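# Seat the bracket on the wired unit's studs

## Task

Put the bracket on the wired unit so that each of the two studs passes through one of the bracket's ears and both ears lie flat on the bosses, with the unit still resting entirely on the foam block; at the end the robot must be touching neither the bracket, the unit nor the block.

## Robot and tools

Robot: two arms, left_arm and right_arm, each with a two-finger parallel gripper. Calibrated base roots in the scene frame: left_arm at (-0.040, +0.304, 0) m, right_arm at (+0.037, -0.345, 0) m, both almost unrotated. Scene frame: origin at table-top height midway between the nominal bases, +z up, +x out over the table, left_arm on the +y side. Arm names do not match image sides. A gripper's fingers point along its own +z and close along its own y. end_effector_position is the spot between the finger pads, a little behind the tips.

execute_actions(actions, cameras): actions is a list of actions, each a table of up to 15 rows, one row per 1/30 s step; a short table repeats its last row to fill 15 steps (0.5 s). Every row is one flat list of 14 numbers in [-1, 1] covering both arms: left_arm dx, dy, dz, rx, ry, rz, opening, then right_arm the same seven. dx..rz are offsets along that arm's own Hand target axes, measured from the Hand target at the start of the action, not from the previous row; 1.0 equals 0.6 m or 180 degrees, and rx, ry, rz form one rotation vector. Sending the same offset again moves further. opening is absolute: +1 fully open (about 87 mm between pads), +0.5 about 69 mm, 0 about 43 mm, -0.5 about 18 mm, -1 closed. To re-request an arm's current Hand target, give zeros for its six pose numbers; always resend the opening you want, since 0 means half-closed, not unchanged. An empty actions list only returns state and images.

move(target, speed, blend, opening_speed, blocking, cameras): drives each gripper in a straight line toward a target. target is one 14-number row (same layout and scale as above) or a list of up to 15 such rows; every row is an offset from the Hand targets at the start of the move, not from the row before. speed is in m/s, 0.002 to 2.9, default 0.25 (rotation limited to twice that in rad/s), one value or one per target. blend in metres rounds corners of a list. opening_speed is in scale units per second, at least 0.2. The whole move is capped at 10 s. Paths ignore obstacles and the other arm; fast moves lag, overshoot and hit harder. Avoid paths passing close to an arm's own base. The result adds a move: line (done, off_target, moving, held, fault) plus any limits (paced means the sent pose was clipped; held means a check withheld steps). done means at rest within 10 mm and 2 degrees; neither done nor off_target tells you about contact. blocking=false returns after about 0.5 s while the move goes on.

wait(seconds 0 to 10) lets time pass holding commands. stop brakes a running move. zoom_image(camera, region [x0,y0,x1,y1], at most 504x504 px) enlarges part of the latest image from cam_high, cam_low, cam_left_wrist or cam_right_wrist (all 896x504). read_manual gives only licence text. finished_scene(scene) ends the scene irreversibly; scene 1 is practice.

Results: end_effector_position in metres and end_effector_quat_wxyz in the scene frame, possibly off by a few cm. Hand target is the last commanded pose after clipping; the next offsets count from it. Grippers often stop short of it; a follow-up command (even zeros) retries, or send the remaining gap as an offset. The commanded orientation is clipped to within 40 degrees of the measured one per step. grip_measured reads on the command scale, error up to about 0.043. To hold something, command about 0.04 below the reading at first contact. Joint torques include gravity; joints 1 to 3 wrap at ±28 N m. Joint velocities showing within noise means the arm is still. Tool commands shows present gripper commands. MOTOR HOT appears at 75 °C; at 90 °C the arm folds and stays idle; avoid long stretched holds and pushing toward unreachable poses.

Avoid: dropping parts or releasing them while moving, fast impacts, hard pressing, grippers touching each other or closing on the other arm's fingers, and anything leaving the table. To end a push, command the target back past the gripper. Check position and tilt after each move and correct. A wrist camera cable touching a part counts as contact, so retract fully before finishing. Loose objects may occasionally be nudged by outside pushes.

Each tool is called after ">>>" as name(argument=value, ...), one argument or row to a line, values as JSON.

## Session

>>> execute_actions(
  actions=[],
)

Scene clock: 0.00 s.
left_arm: end_effector_position=(+0.1413, +0.2977, +0.1261) grip_measured=+1.000 end_effector_quat_wxyz=(+0.418, -0.077, +0.901, -0.084) | right_arm: end_effector_position=(+0.3277, -0.2914, +0.2456) grip_measured=+0.993 end_effector_quat_wxyz=(+0.687, -0.023, +0.726, +0.032)
Joint positions: left_arm=[0.246 0.458 0.571 -0.835 0.274 -0.05 1] | right_arm=[0.353 0.596 0.512 0.027 0.247 0.029 0.996]
Joint velocities: within noise
Joint torques (N m): no reading
Motor temperatures (°C): left_arm=[19 32 29 33 24 19 20] | right_arm=[21 29 25 32 21 21 21]
Heat: left arm: 33 °C; right arm: 32 °C.
Hand target: left_arm +0.1454, +0.2969, +0.1346; +0.428, -0.068, +0.897, -0.085 | right_arm +0.3289, -0.2906, +0.2552; +0.695, -0.023, +0.718, +0.033
Tool commands: left_gripper/opening=+1.0 right_gripper/opening=+1.0

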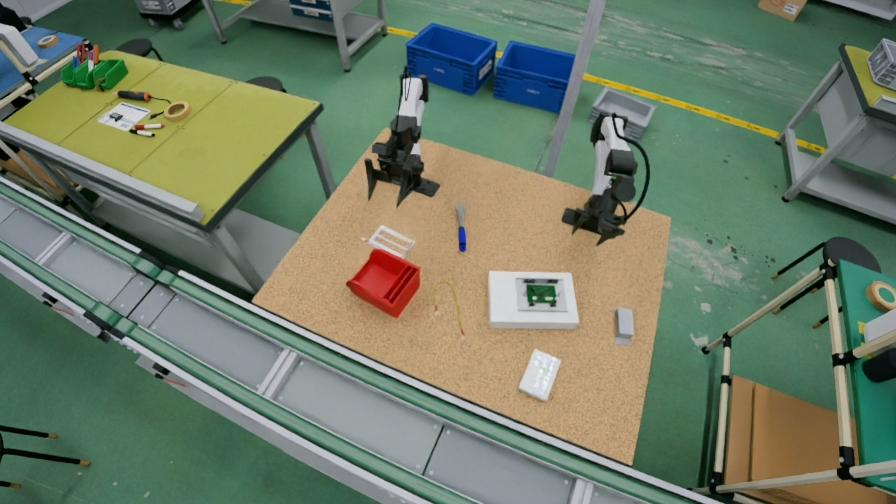

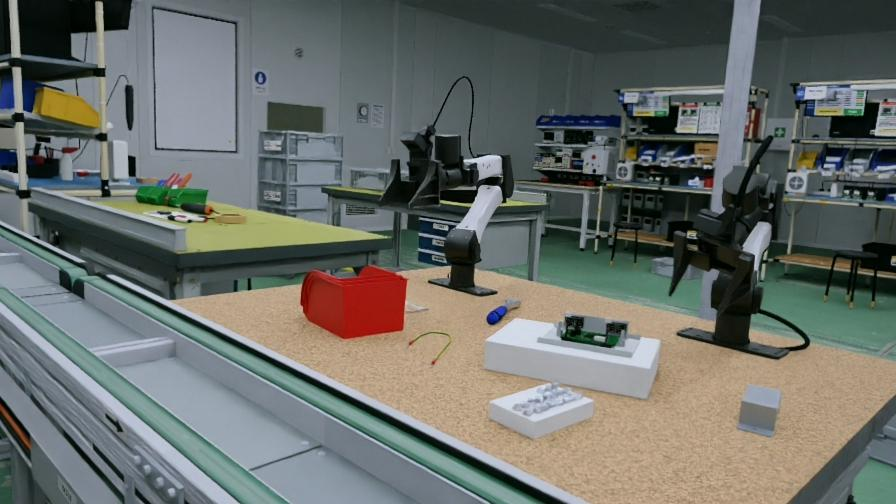

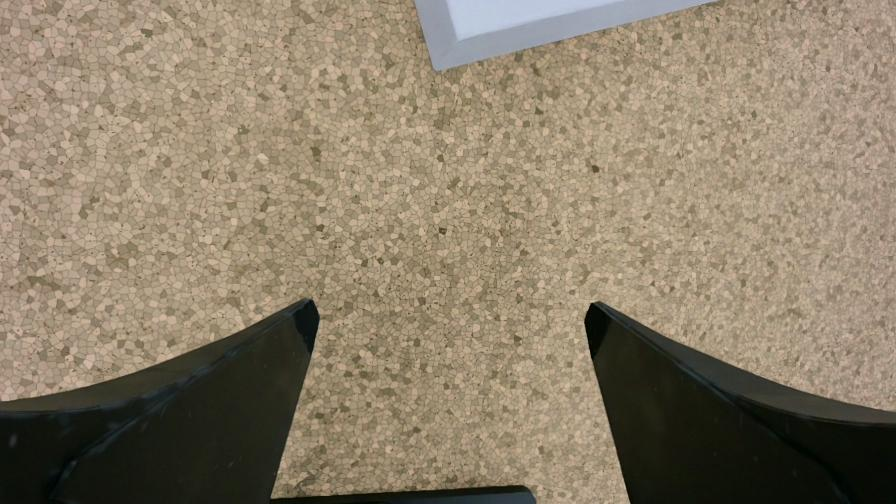

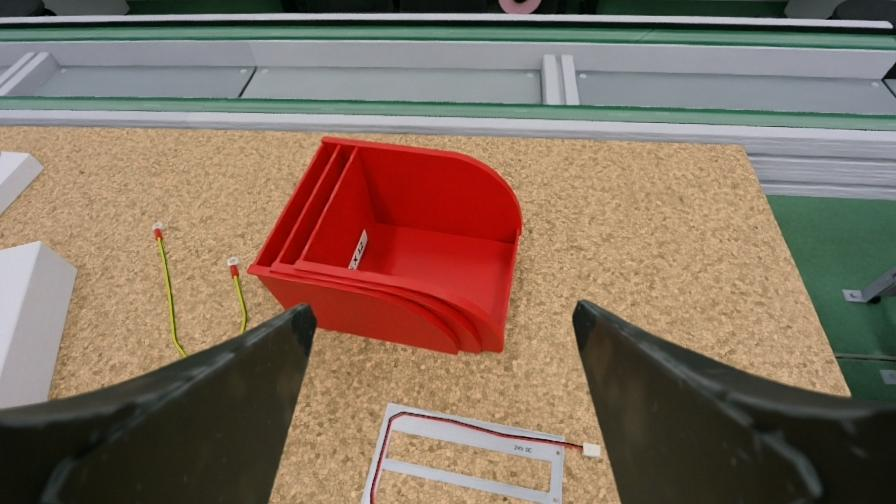

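>>> zoom_image(
  camera="cam_high",
  region=[350, 190, 650, 410],
)

>>> zoom_image(
  camera="cam_low",
  region=[480, 290, 680, 440],
)

>>> zoom_image(
  camera="cam_high",
  region=[480, 260, 650, 360],
)

>>> zoom_image(
  camera="cam_low",
  region=[700, 360, 820, 450],
)

Scaled by 1.680 from the camera's 896x504 image, which has a finer 1280x720 frame.

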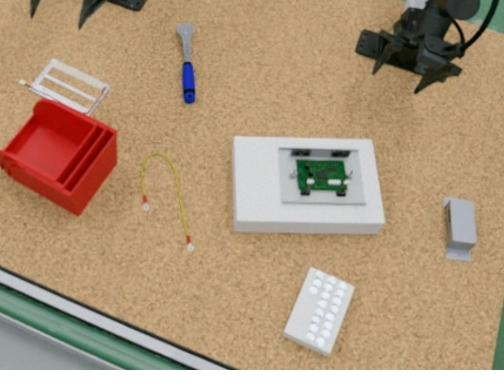

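Scaled by 2.520 from the camera's 896x504 image, which has a finer 1280x720 frame.

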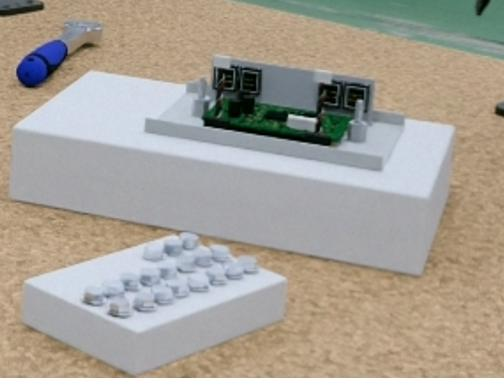

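Scaled by 2.965 from the camera's 896x504 image, which has a finer 1280x720 frame.

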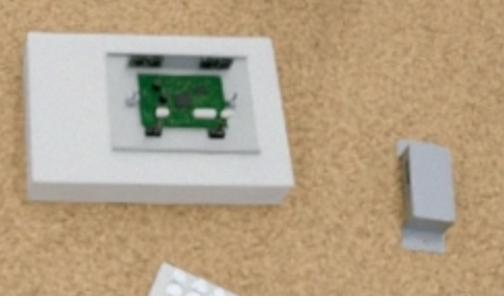

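Scaled by 4.200 from the camera's 896x504 image, which has a finer 1280x720 frame.

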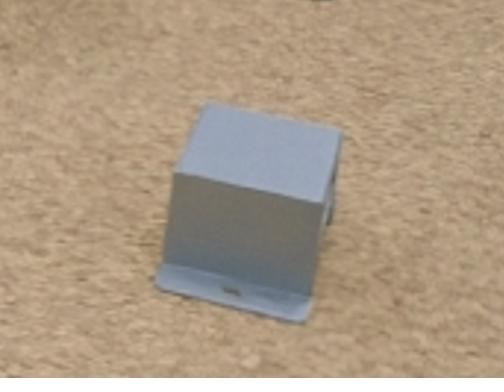

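>>> move(
  target=[-0.316,0.278,0.117,-0.056,0.282,0.045,1,0,0,0,0,0,0,1],
  cameras=["cam_left_wrist","cam_high"],
)

Scene clock: 30.93 s.
left_arm: end_effector_position=(+0.3208, +0.4888, +0.1894) grip_measured=+1.000 end_effector_quat_wxyz=(+0.104, -0.003, +0.994, +0.046) | right_arm: end_effector_position=(+0.3277, -0.2914, +0.2456) grip_measured=+0.993 end_effector_quat_wxyz=(+0.687, -0.023, +0.726, +0.032)
Joint positions: left_arm=[0.435 2.104 2.272 -1.511 0.003 0.427 1] | right_arm=[0.353 0.596 0.512 0.027 0.247 0.029 0.996]
Joint velocities: within noise
Joint torques (N m): left_arm=[0.42 -10.81 9.81 0.29 -0.01 0.21] | right_arm=[-0.31 -0.24 8.54 1.93 0.13 0.03]
Motor temperatures (°C): left_arm=[19 33 37 36 24 19 20] | right_arm=[21 28 29 35 20 21 20]
Heat: left arm: 37 °C; right arm: 35 °C.
Hand target: left_arm +0.3104, +0.4899, +0.1995; +0.001, +0.001, +1.000, +0.000 | right_arm +0.3289, -0.2906, +0.2552; +0.695, -0.023, +0.718, +0.033
Off the commanded pose: left_arm 0.015 m, 13 deg | right_arm 0.010 m, 1 deg.
joint sent to its limit (left arm) — joint 4 (wrist pitch), lower limit. The joint targets are off in position and orientation.
move: off_target (left_arm)
camera_calibration:
cam_left_wrist: T_world_to_cam=[[0.0116989, -0.99355, -0.112791, 0.503534], [-0.791239, -0.0781677, 0.60649, 0.199812], [-0.611395, 0.0821496, -0.78705, 0.443075], [0, 0, 0, 1]] pos_world=[0.423102, 0.479507, 0.284332]
Images, in order (width x height): cam_high 896x504, cam_left_wrist 896x504.

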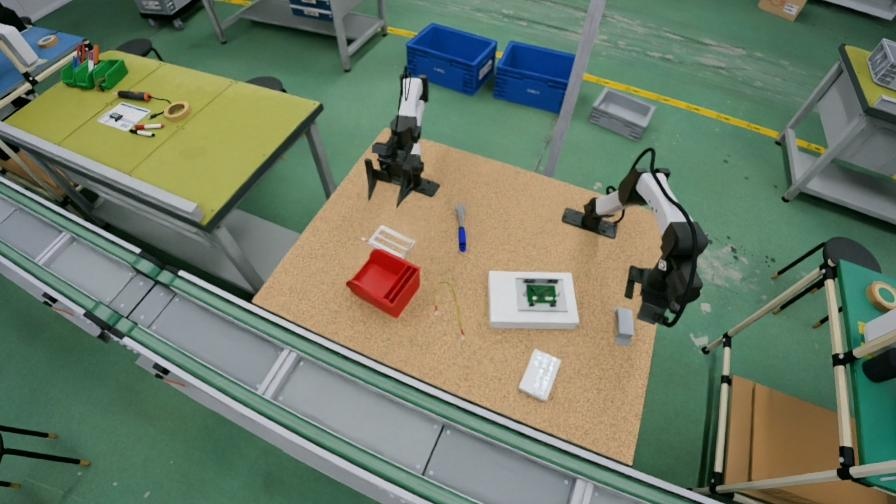

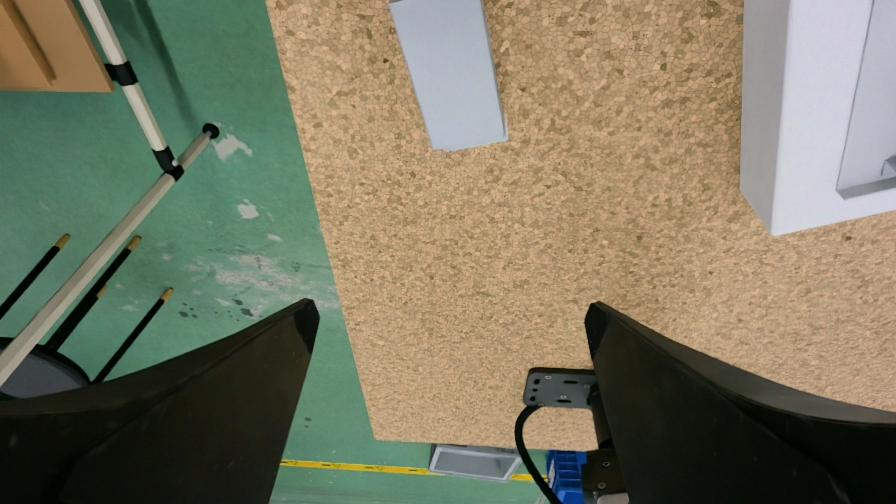

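>>> move(
  target=[0.06,-0.017,0.05,0,-0.25,0,1,0,0,0,0,0,0,1],
  cameras=["cam_left_wrist"],
)

>>> zoom_image(
  camera="cam_left_wrist",
  region=[250, 40, 750, 480],
)

Scene clock: 42.03 s.
left_arm: end_effector_position=(+0.2691, +0.4758, +0.1558) grip_measured=+1.000 end_effector_quat_wxyz=(+0.352, -0.014, +0.936, -0.014) | right_arm: end_effector_position=(+0.3277, -0.2914, +0.2456) grip_measured=+0.993 end_effector_quat_wxyz=(+0.687, -0.023, +0.726, +0.032)
Joint positions: left_arm=[0.668 1.464 1.226 -0.738 0.434 0.503 1] | right_arm=[0.353 0.596 0.512 0.027 0.247 0.029 0.996]
Joint velocities: within noise
Joint torques (N m): left_arm=[0.75 -8.73 6.26 2.13 0.49 0.16] | right_arm=[-0.2 -0.21 8.59 1.98 0.15 -0.01]
Motor temperatures (°C): left_arm=[19 39 36 35 24 19 20] | right_arm=[21 28 29 35 20 21 20]
Heat: left arm: 39 °C; right arm: 35 °C.
Hand target: left_arm +0.2744, +0.4797, +0.1694; +0.383, +0.001, +0.924, +0.000 | right_arm +0.3289, -0.2906, +0.2552; +0.695, -0.023, +0.718, +0.033
Off the commanded pose: left_arm 0.015 m, 4 deg | right_arm 0.010 m, 1 deg.
move: off_target (left_arm)
camera_calibration:
cam_left_wrist: T_world_to_cam=[[0.0234075, -0.999614, 0.0149618, 0.467261], [-0.989138, -0.0209846, 0.145487, 0.276094], [-0.145117, -0.0182048, -0.989247, 0.339812], [0, 0, 0, 1]] pos_world=[0.311471, 0.47906, 0.288998]
Images, in order (width x height): cam_left_wrist 896x504.

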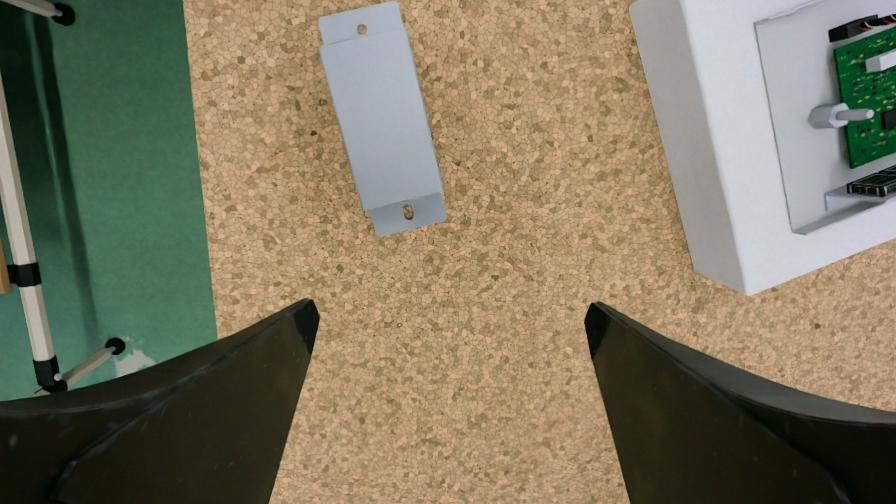

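Scaled by 1.008 from the camera's 896x504 image, which has a finer 1280x720 frame.

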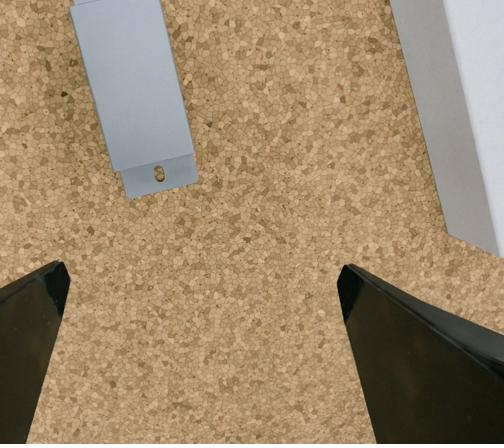

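>>> move(
  target=[0,-0.42,0,0,0,0,1,0,0,0,0,0,0,1],
  cameras=["cam_left_wrist"],
)

>>> zoom_image(
  camera="cam_left_wrist",
  region=[300, 0, 700, 250],
)

>>> zoom_image(
  camera="cam_high",
  region=[605, 300, 645, 350],
)

Scene clock: 61.77 s.
left_arm: end_effector_position=(+0.2603, +0.2297, +0.1528) grip_measured=+1.000 end_effector_quat_wxyz=(+0.353, +0.017, +0.936, +0.002) | right_arm: end_effector_position=(+0.3277, -0.2914, +0.2456) grip_measured=+0.993 end_effector_quat_wxyz=(+0.687, -0.023, +0.726, +0.032)
Joint positions: left_arm=[-0.329 1.216 1.007 -0.666 -0.209 -0.218 1] | right_arm=[0.353 0.596 0.512 0.027 0.247 0.029 0.996]
Joint velocities: within noise
Joint torques (N m): left_arm=[-0.54 -3.62 10.21 2.21 -0.16 -0.08] | right_arm=[-0.38 -0.17 8.84 2 0.17 0.01]
Motor temperatures (°C): left_arm=[19 40 37 38 24 19 20] | right_arm=[21 28 30 35 20 21 20]
Heat: left arm: 40 °C; right arm: 35 °C.
Hand target: left_arm +0.2741, +0.2277, +0.1695; +0.383, +0.001, +0.924, +0.000 | right_arm +0.3289, -0.2906, +0.2552; +0.695, -0.023, +0.718, +0.033
Off the commanded pose: left_arm 0.022 m, 4 deg | right_arm 0.010 m, 1 deg.
move: off_target (left_arm)
camera_calibration:
cam_left_wrist: T_world_to_cam=[[-0.0223322, -0.999066, -0.0369869, 0.241261], [-0.989544, 0.0168161, 0.143247, 0.254398], [-0.142491, 0.0397992, -0.988996, 0.317014], [0, 0, 0, 1]] pos_world=[0.302297, 0.224141, 0.286007]
Images, in order (width x height): cam_left_wrist 896x504.

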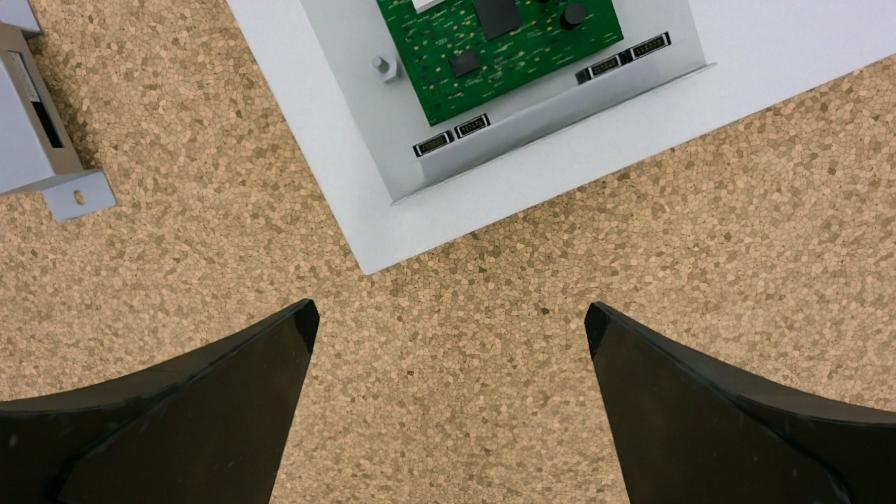

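Scaled by 1.260 from the camera's 896x504 image, which has a finer 1280x720 frame.

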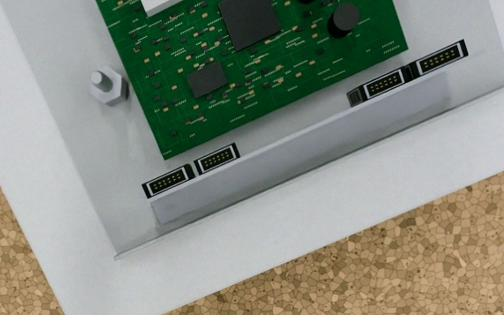

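This scene's latest camera images include none from cam_high. They are from: cam_left_wrist. cam_high's image comes with the result of a call that names it in "cameras".

>>> move(
  target=[-0.153,0.03,0.0825,0,0,0,1,0,0,0,0,0,0,1],
  cameras=["cam_left_wrist","cam_high","cam_low"],
)

>>> zoom_image(
  camera="cam_left_wrist",
  region=[200, 0, 650, 300],
)

>>> zoom_image(
  camera="cam_high",
  region=[605, 300, 645, 350],
)

>>> zoom_image(
  camera="cam_low",
  region=[530, 300, 660, 370],
)

Scene clock: 68.33 s.
left_arm: end_effector_position=(+0.3633, +0.2450, +0.1778) grip_measured=+1.000 end_effector_quat_wxyz=(+0.358, +0.001, +0.934, +0.005) | right_arm: end_effector_position=(+0.3277, -0.2914, +0.2456) grip_measured=+0.993 end_effector_quat_wxyz=(+0.687, -0.023, +0.726, +0.032)
Joint positions: left_arm=[-0.186 1.576 1.392 -0.663 -0.134 -0.136 1] | right_arm=[0.353 0.596 0.512 0.027 0.247 0.029 0.996]
Joint velocities: within noise
Joint torques (N m): left_arm=[0.5 -7.42 12.15 1.91 0.13 0.2] | right_arm=[-0.34 -0.16 8.95 1.98 0.17 0.03]
Motor temperatures (°C): left_arm=[19 39 38 39 23 19 20] | right_arm=[21 28 31 36 20 21 20]
Heat: left arm: 39 °C; right arm: 36 °C.
Hand target: left_arm +0.3740, +0.2456, +0.1996; +0.383, +0.001, +0.924, +0.000 | right_arm +0.3289, -0.2906, +0.2552; +0.695, -0.023, +0.718, +0.033
Off the commanded pose: left_arm 0.024 m, 3 deg | right_arm 0.010 m, 1 deg.
move: off_target (left_arm)
camera_calibration:
cam_left_wrist: T_world_to_cam=[[0.00987899, -0.999501, -0.0300186, 0.24685], [-0.991239, -0.0137427, 0.131366, 0.362749], [-0.131713, 0.0284578, -0.990879, 0.354996], [0, 0, 0, 1]] pos_world=[0.40389, 0.24161, 0.311516]
Images, in order (width x height): cam_high 896x504, cam_low 896x504, cam_left_wrist 896x504.

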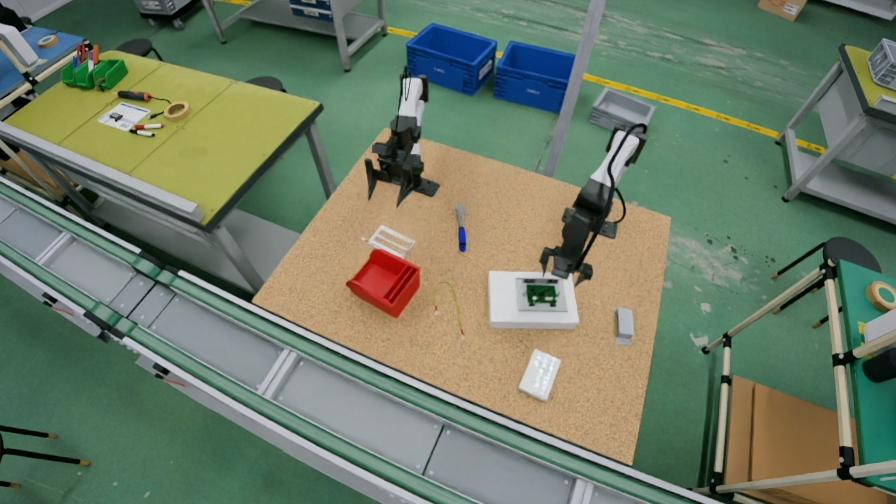

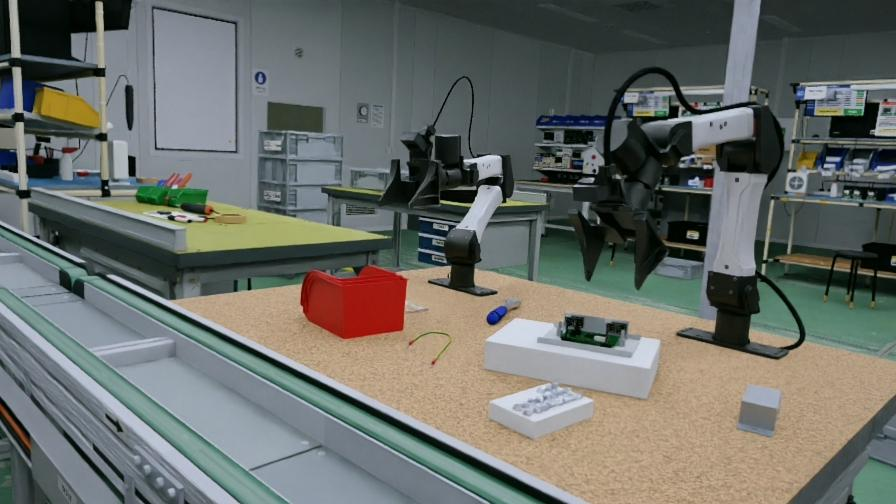

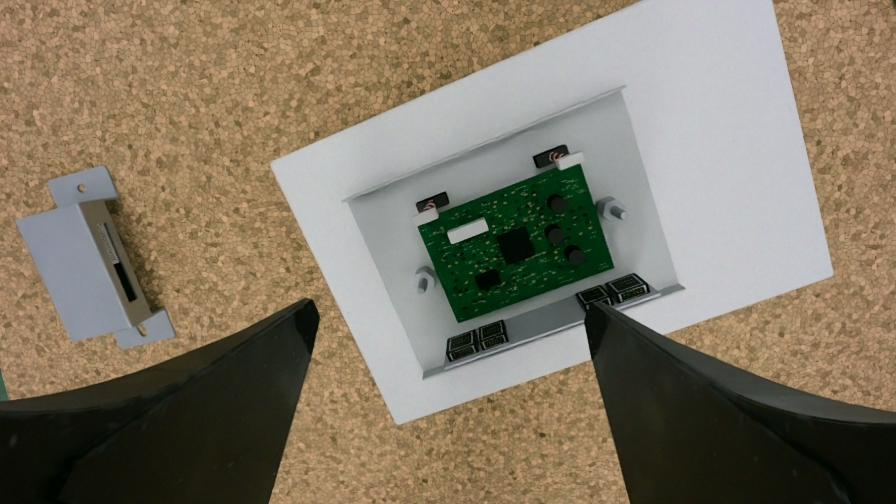

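Scaled by 1.120 from the camera's 896x504 image, which has a finer 1280x720 frame.

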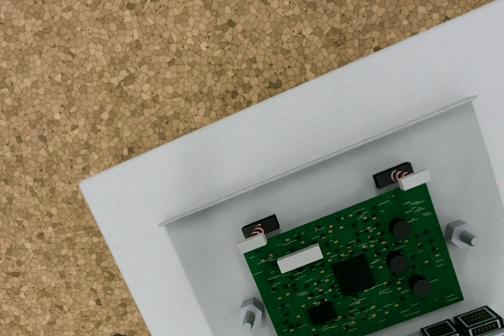

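Scaled by 10.080 from the camera's 896x504 image, which has a finer 1280x720 frame.

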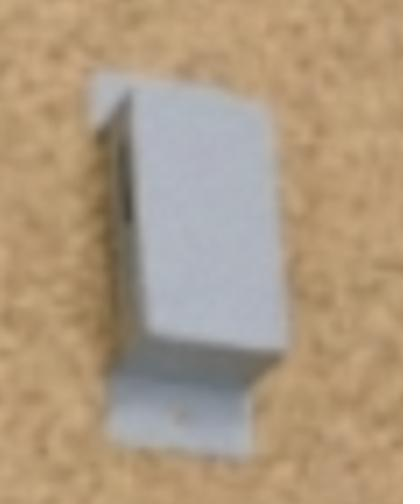

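Scaled by 3.877 from the camera's 896x504 image, which has a finer 1280x720 frame.

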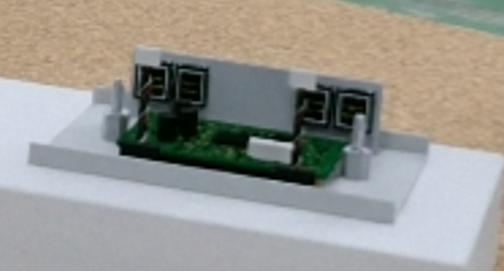

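>>> move(
  target=[0.1103,0.4433,0.0655,-0.0474,0.1107,-0.0676,1,0,0,0,0,0,0,1],
)

>>> zoom_image(
  camera="cam_low",
  region=[680, 260, 840, 450],
)

>>> zoom_image(
  camera="cam_high",
  region=[590, 250, 690, 370],
)

Scene clock: 96.37 s.
left_arm: end_effector_position=(+0.3511, +0.5114, +0.1099) grip_measured=+1.000 end_effector_quat_wxyz=(+0.204, -0.138, +0.969, +0.031) | right_arm: end_effector_position=(+0.3277, -0.2914, +0.2456) grip_measured=+0.993 end_effector_quat_wxyz=(+0.687, -0.023, +0.726, +0.032)
Joint positions: left_arm=[0.506 1.996 1.761 -0.928 0.086 0.203 1] | right_arm=[0.353 0.596 0.512 0.027 0.247 0.029 0.996]
Joint velocities: within noise
Joint torques (N m): left_arm=[-0.24 -11.07 11.33 0.98 0.28 0.22] | right_arm=[-0.29 -0.2 8.75 1.98 0.12 0.04]
Motor temperatures (°C): left_arm=[19 41 41 37 23 19 20] | right_arm=[21 27 31 36 20 21 20]
Heat: left arm: 41 °C; right arm: 36 °C.
Hand target: left_arm +0.3555, +0.5116, +0.1249; +0.215, -0.125, +0.968, +0.027 | right_arm +0.3289, -0.2906, +0.2552; +0.695, -0.023, +0.718, +0.033
Off the commanded pose: left_arm 0.016 m, 2 deg | right_arm 0.010 m, 1 deg.
move: off_target (left_arm)
camera_calibration:
cam_left_wrist: T_world_to_cam=[[0.280631, -0.959489, -0.0250282, 0.395231], [-0.861368, -0.263265, 0.434438, 0.411948], [-0.423427, -0.100358, -0.900354, 0.436862], [0, 0, 0, 1]] pos_world=[0.428904, 0.531515, 0.224257]

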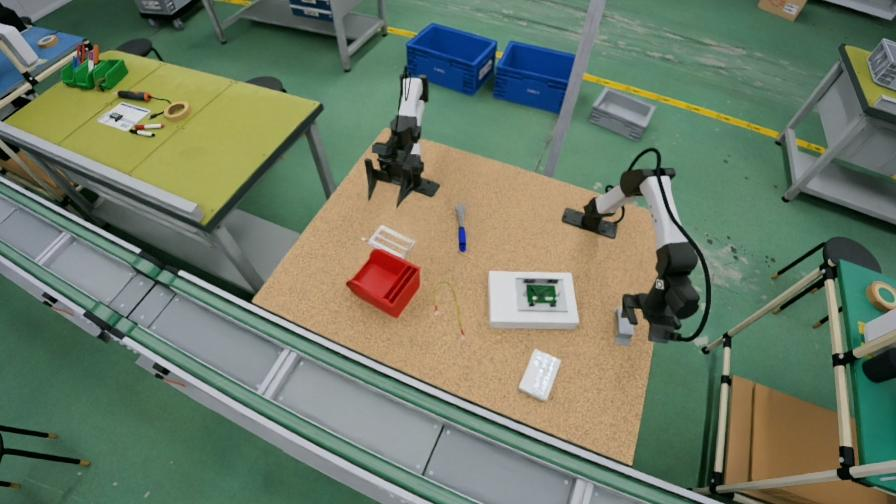

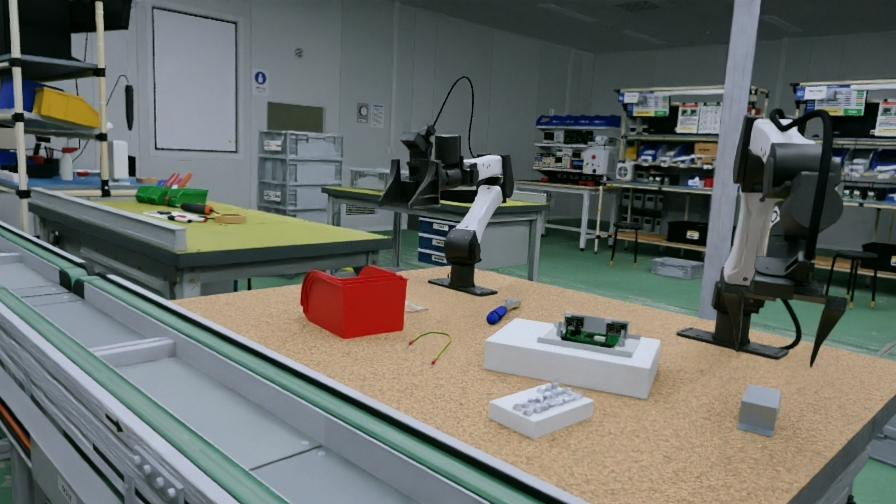

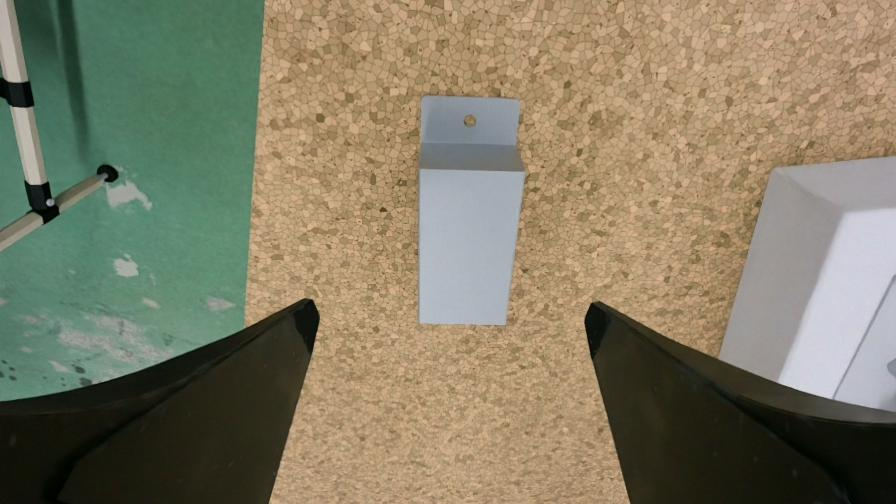

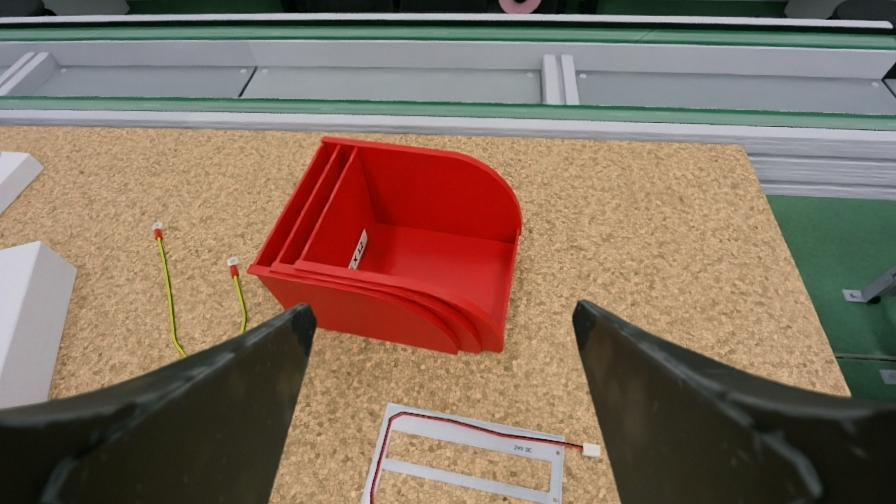

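Scaled by 2.653 from the camera's 896x504 image, which has a finer 1280x720 frame.

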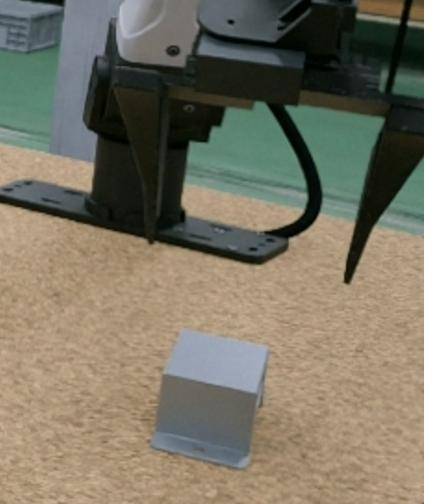

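Scaled by 4.200 from the camera's 896x504 image, which has a finer 1280x720 frame.

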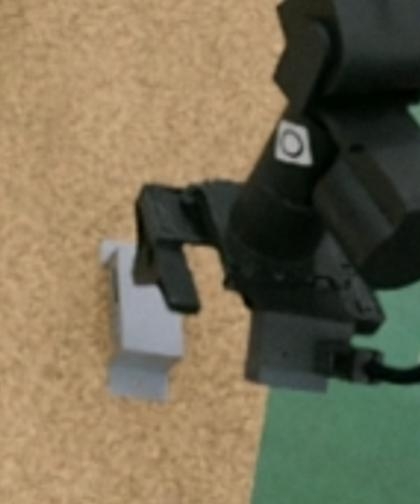

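>>> move(
  target=[0.0503,-0.0111,0.0684,0,0,0,1,0,0,0,0,0,0,1],
  cameras=["cam_left_wrist","cam_low"],
  speed=0.12,
)

>>> zoom_image(
  camera="cam_low",
  region=[700, 330, 820, 450],
)

Scene clock: 105.77 s.
left_arm: end_effector_position=(+0.3389, +0.5010, +0.0596) grip_measured=+1.000 end_effector_quat_wxyz=(+0.183, -0.136, +0.973, +0.022) | right_arm: end_effector_position=(+0.3277, -0.2914, +0.2456) grip_measured=+0.993 end_effector_quat_wxyz=(+0.687, -0.023, +0.726, +0.032)
Joint positions: left_arm=[0.498 1.996 1.571 -0.784 0.086 0.203 1] | right_arm=[0.353 0.596 0.512 0.027 0.247 0.029 0.996]
Joint velocities: within noise
Joint torques (N m): left_arm=[-0.49 -14.05 5.98 1.64 0.24 0.13] | right_arm=[-0.43 -0.31 8.64 2.01 0.13 0]
Motor temperatures (°C): left_arm=[19 45 42 35 23 19 20] | right_arm=[21 27 31 36 20 21 20]
Heat: left arm: 45 °C; right arm: 36 °C.
Hand target: left_arm +0.3475, +0.5026, +0.0749; +0.215, -0.125, +0.968, +0.027 | right_arm +0.3289, -0.2906, +0.2552; +0.695, -0.023, +0.718, +0.033
Off the commanded pose: left_arm 0.018 m, 4 deg | right_arm 0.010 m, 1 deg.
move: off_target (left_arm)
camera_calibration:
cam_left_wrist: T_world_to_cam=[[0.272502, -0.962038, -0.015024, 0.390837], [-0.84494, -0.246744, 0.474546, 0.404236], [-0.460239, -0.116621, -0.880102, 0.404826], [0, 0, 0, 1]] pos_world=[0.421367, 0.522954, 0.170332]
Images, in order (width x height): cam_low 896x504, cam_left_wrist 896x504.

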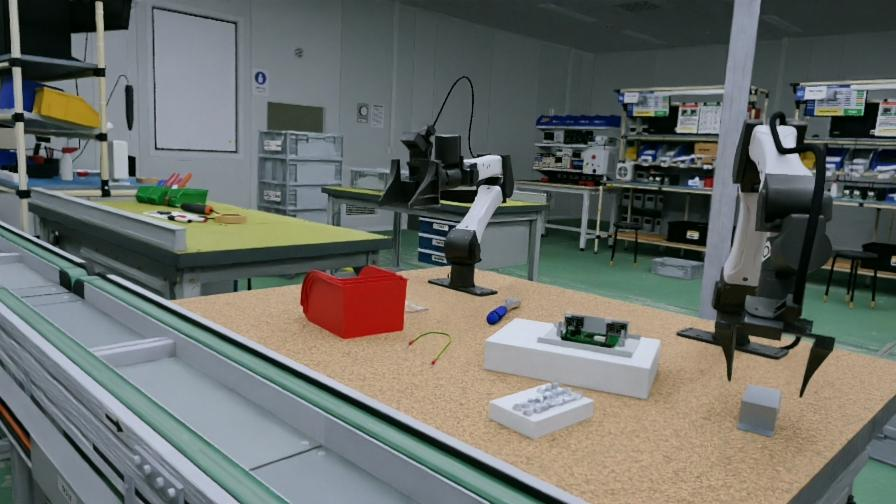

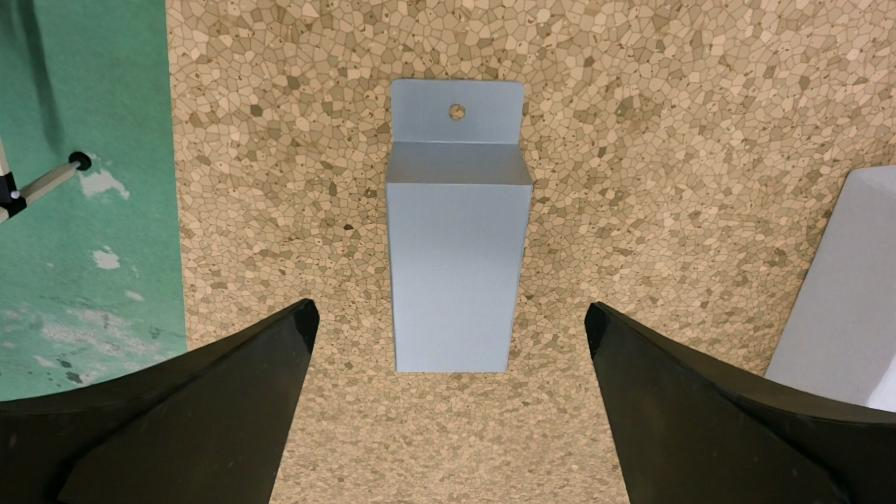

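Scaled by 4.200 from the camera's 896x504 image, which has a finer 1280x720 frame.

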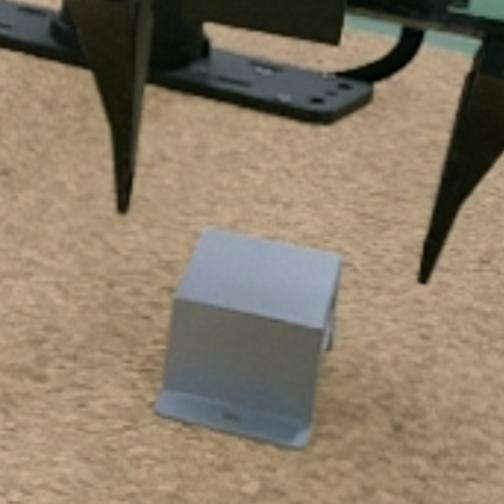

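>>> move(
  target=[0.0211,0,0.0453,0,0,0,1,0,0,0,0,0,0,1],
  cameras=["cam_left_wrist","cam_low"],
  speed=0.08,
)

>>> zoom_image(
  camera="cam_low",
  region=[700, 330, 820, 450],
)

Scene clock: 112.60 s.
left_arm: end_effector_position=(+0.3399, +0.5015, +0.0398) grip_measured=+1.000 end_effector_quat_wxyz=(+0.194, -0.135, +0.971, +0.026) | right_arm: end_effector_position=(+0.3277, -0.2914, +0.2456) grip_measured=+0.993 end_effector_quat_wxyz=(+0.687, -0.023, +0.726, +0.032)
Joint positions: left_arm=[0.498 1.996 1.485 -0.674 0.086 0.203 1] | right_arm=[0.353 0.596 0.512 0.027 0.247 0.029 0.996]
Joint velocities: within noise
Joint torques (N m): left_arm=[-0.49 -11.7 5.87 1.71 0.24 0.13] | right_arm=[-0.28 -0.09 9.01 1.92 0.11 -0.03]
Motor temperatures (°C): left_arm=[19 50 41 36 23 19 20] | right_arm=[21 27 31 36 20 21 20]
Heat: left arm: 50 °C; right arm: 36 °C.
Hand target: left_arm +0.3476, +0.5026, +0.0449; +0.215, -0.125, +0.968, +0.027 | right_arm +0.3289, -0.2906, +0.2552; +0.695, -0.023, +0.718, +0.033
Off the commanded pose: left_arm 0.009 m, 3 deg | right_arm 0.010 m, 1 deg.
move: off_target (left_arm)
camera_calibration:
cam_left_wrist: T_world_to_cam=[[0.27284, -0.961845, -0.0203211, 0.390762], [-0.854966, -0.252099, 0.453299, 0.421632], [-0.441126, -0.106304, -0.891127, 0.376687], [0, 0, 0, 1]] pos_world=[0.420032, 0.522189, 0.152491]
Images, in order (width x height): cam_low 896x504, cam_left_wrist 896x504.

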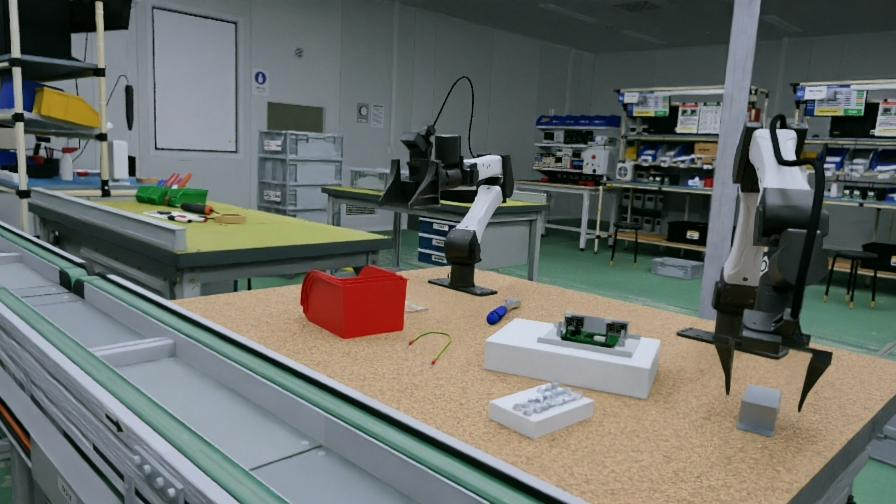

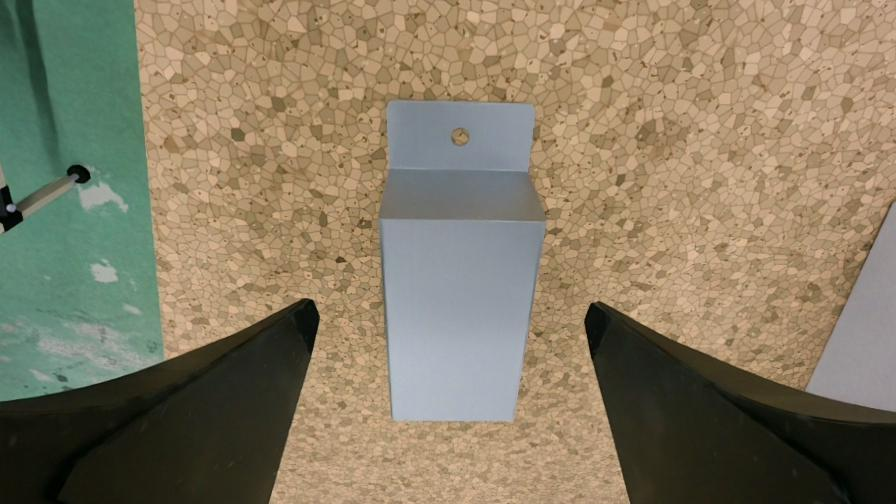

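Scaled by 4.200 from the camera's 896x504 image, which has a finer 1280x720 frame.

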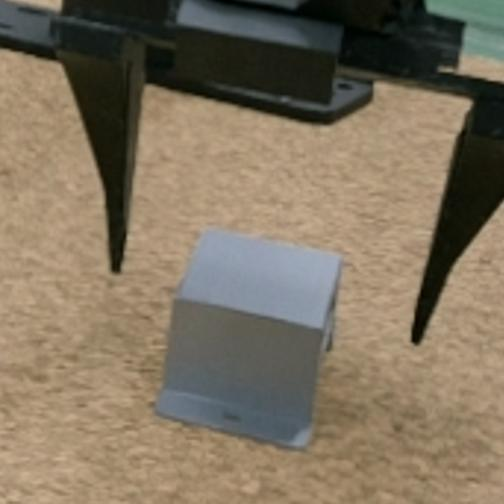

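>>> move(
  target=[0.0113,0,0.0242,0,0,0,1,0,0,0,0,0,0,1],
  cameras=["cam_left_wrist","cam_low"],
  speed=0.06,
)

>>> zoom_image(
  camera="cam_low",
  region=[700, 330, 820, 450],
)

Scene clock: 121.23 s.
left_arm: end_effector_position=(+0.3400, +0.5016, +0.0276) grip_measured=+1.000 end_effector_quat_wxyz=(+0.198, -0.135, +0.971, +0.027) | right_arm: end_effector_position=(+0.3277, -0.2914, +0.2456) grip_measured=+0.993 end_effector_quat_wxyz=(+0.687, -0.023, +0.726, +0.032)
Joint positions: left_arm=[0.498 2.004 1.444 -0.617 0.086 0.203 1] | right_arm=[0.353 0.596 0.512 0.027 0.247 0.029 0.996]
Joint velocities: within noise
Joint torques (N m): left_arm=[-0.49 -10.76 5.85 1.74 0.24 0.13] | right_arm=[-0.42 -0.09 8.62 2 0.13 -0.03]
Motor temperatures (°C): left_arm=[19 51 41 36 23 19 20] | right_arm=[21 27 32 36 20 21 20]
Heat: left arm: 51 °C; right arm: 36 °C.
Hand target: left_arm +0.3476, +0.5026, +0.0289; +0.215, -0.125, +0.968, +0.027 | right_arm +0.3289, -0.2906, +0.2552; +0.695, -0.023, +0.718, +0.033
Off the commanded pose: left_arm 0.008 m, 2 deg | right_arm 0.010 m, 1 deg.
move: done
camera_calibration:
cam_left_wrist: T_world_to_cam=[[0.272987, -0.961765, -0.0220485, 0.390478], [-0.857998, -0.253772, 0.446585, 0.429307], [-0.435105, -0.102994, -0.894469, 0.362216], [0, 0, 0, 1]] pos_world=[0.419352, 0.5218, 0.140879]
Images, in order (width x height): cam_low 896x504, cam_left_wrist 896x504.

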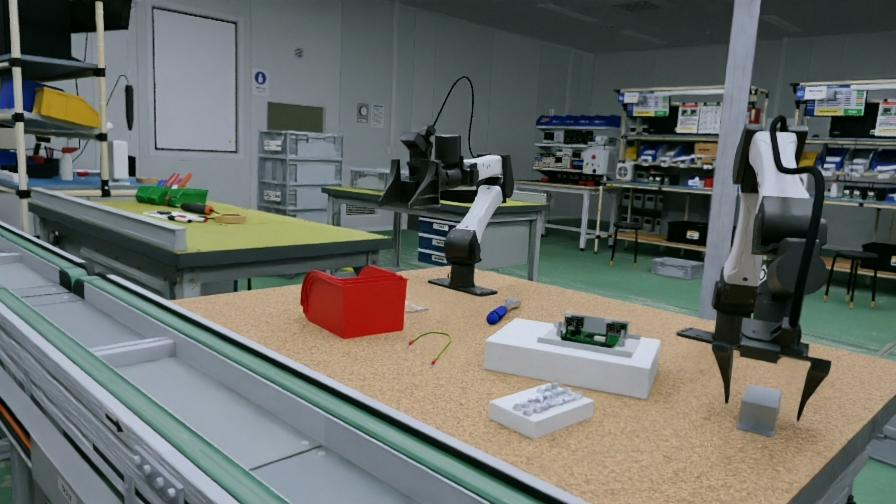

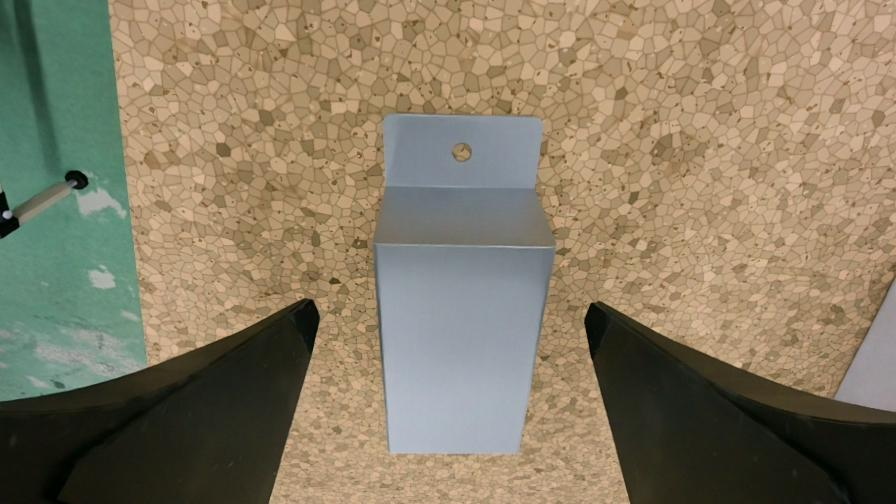

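Scaled by 4.200 from the camera's 896x504 image, which has a finer 1280x720 frame.

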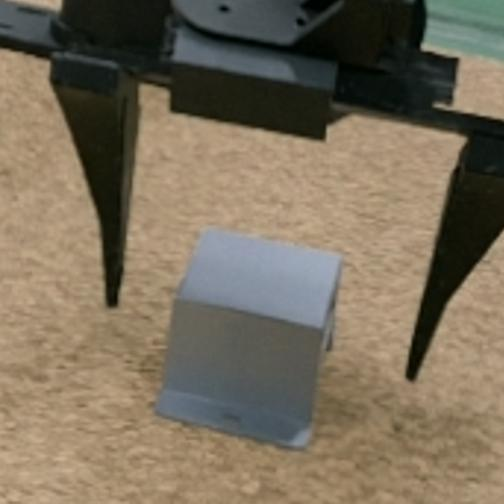

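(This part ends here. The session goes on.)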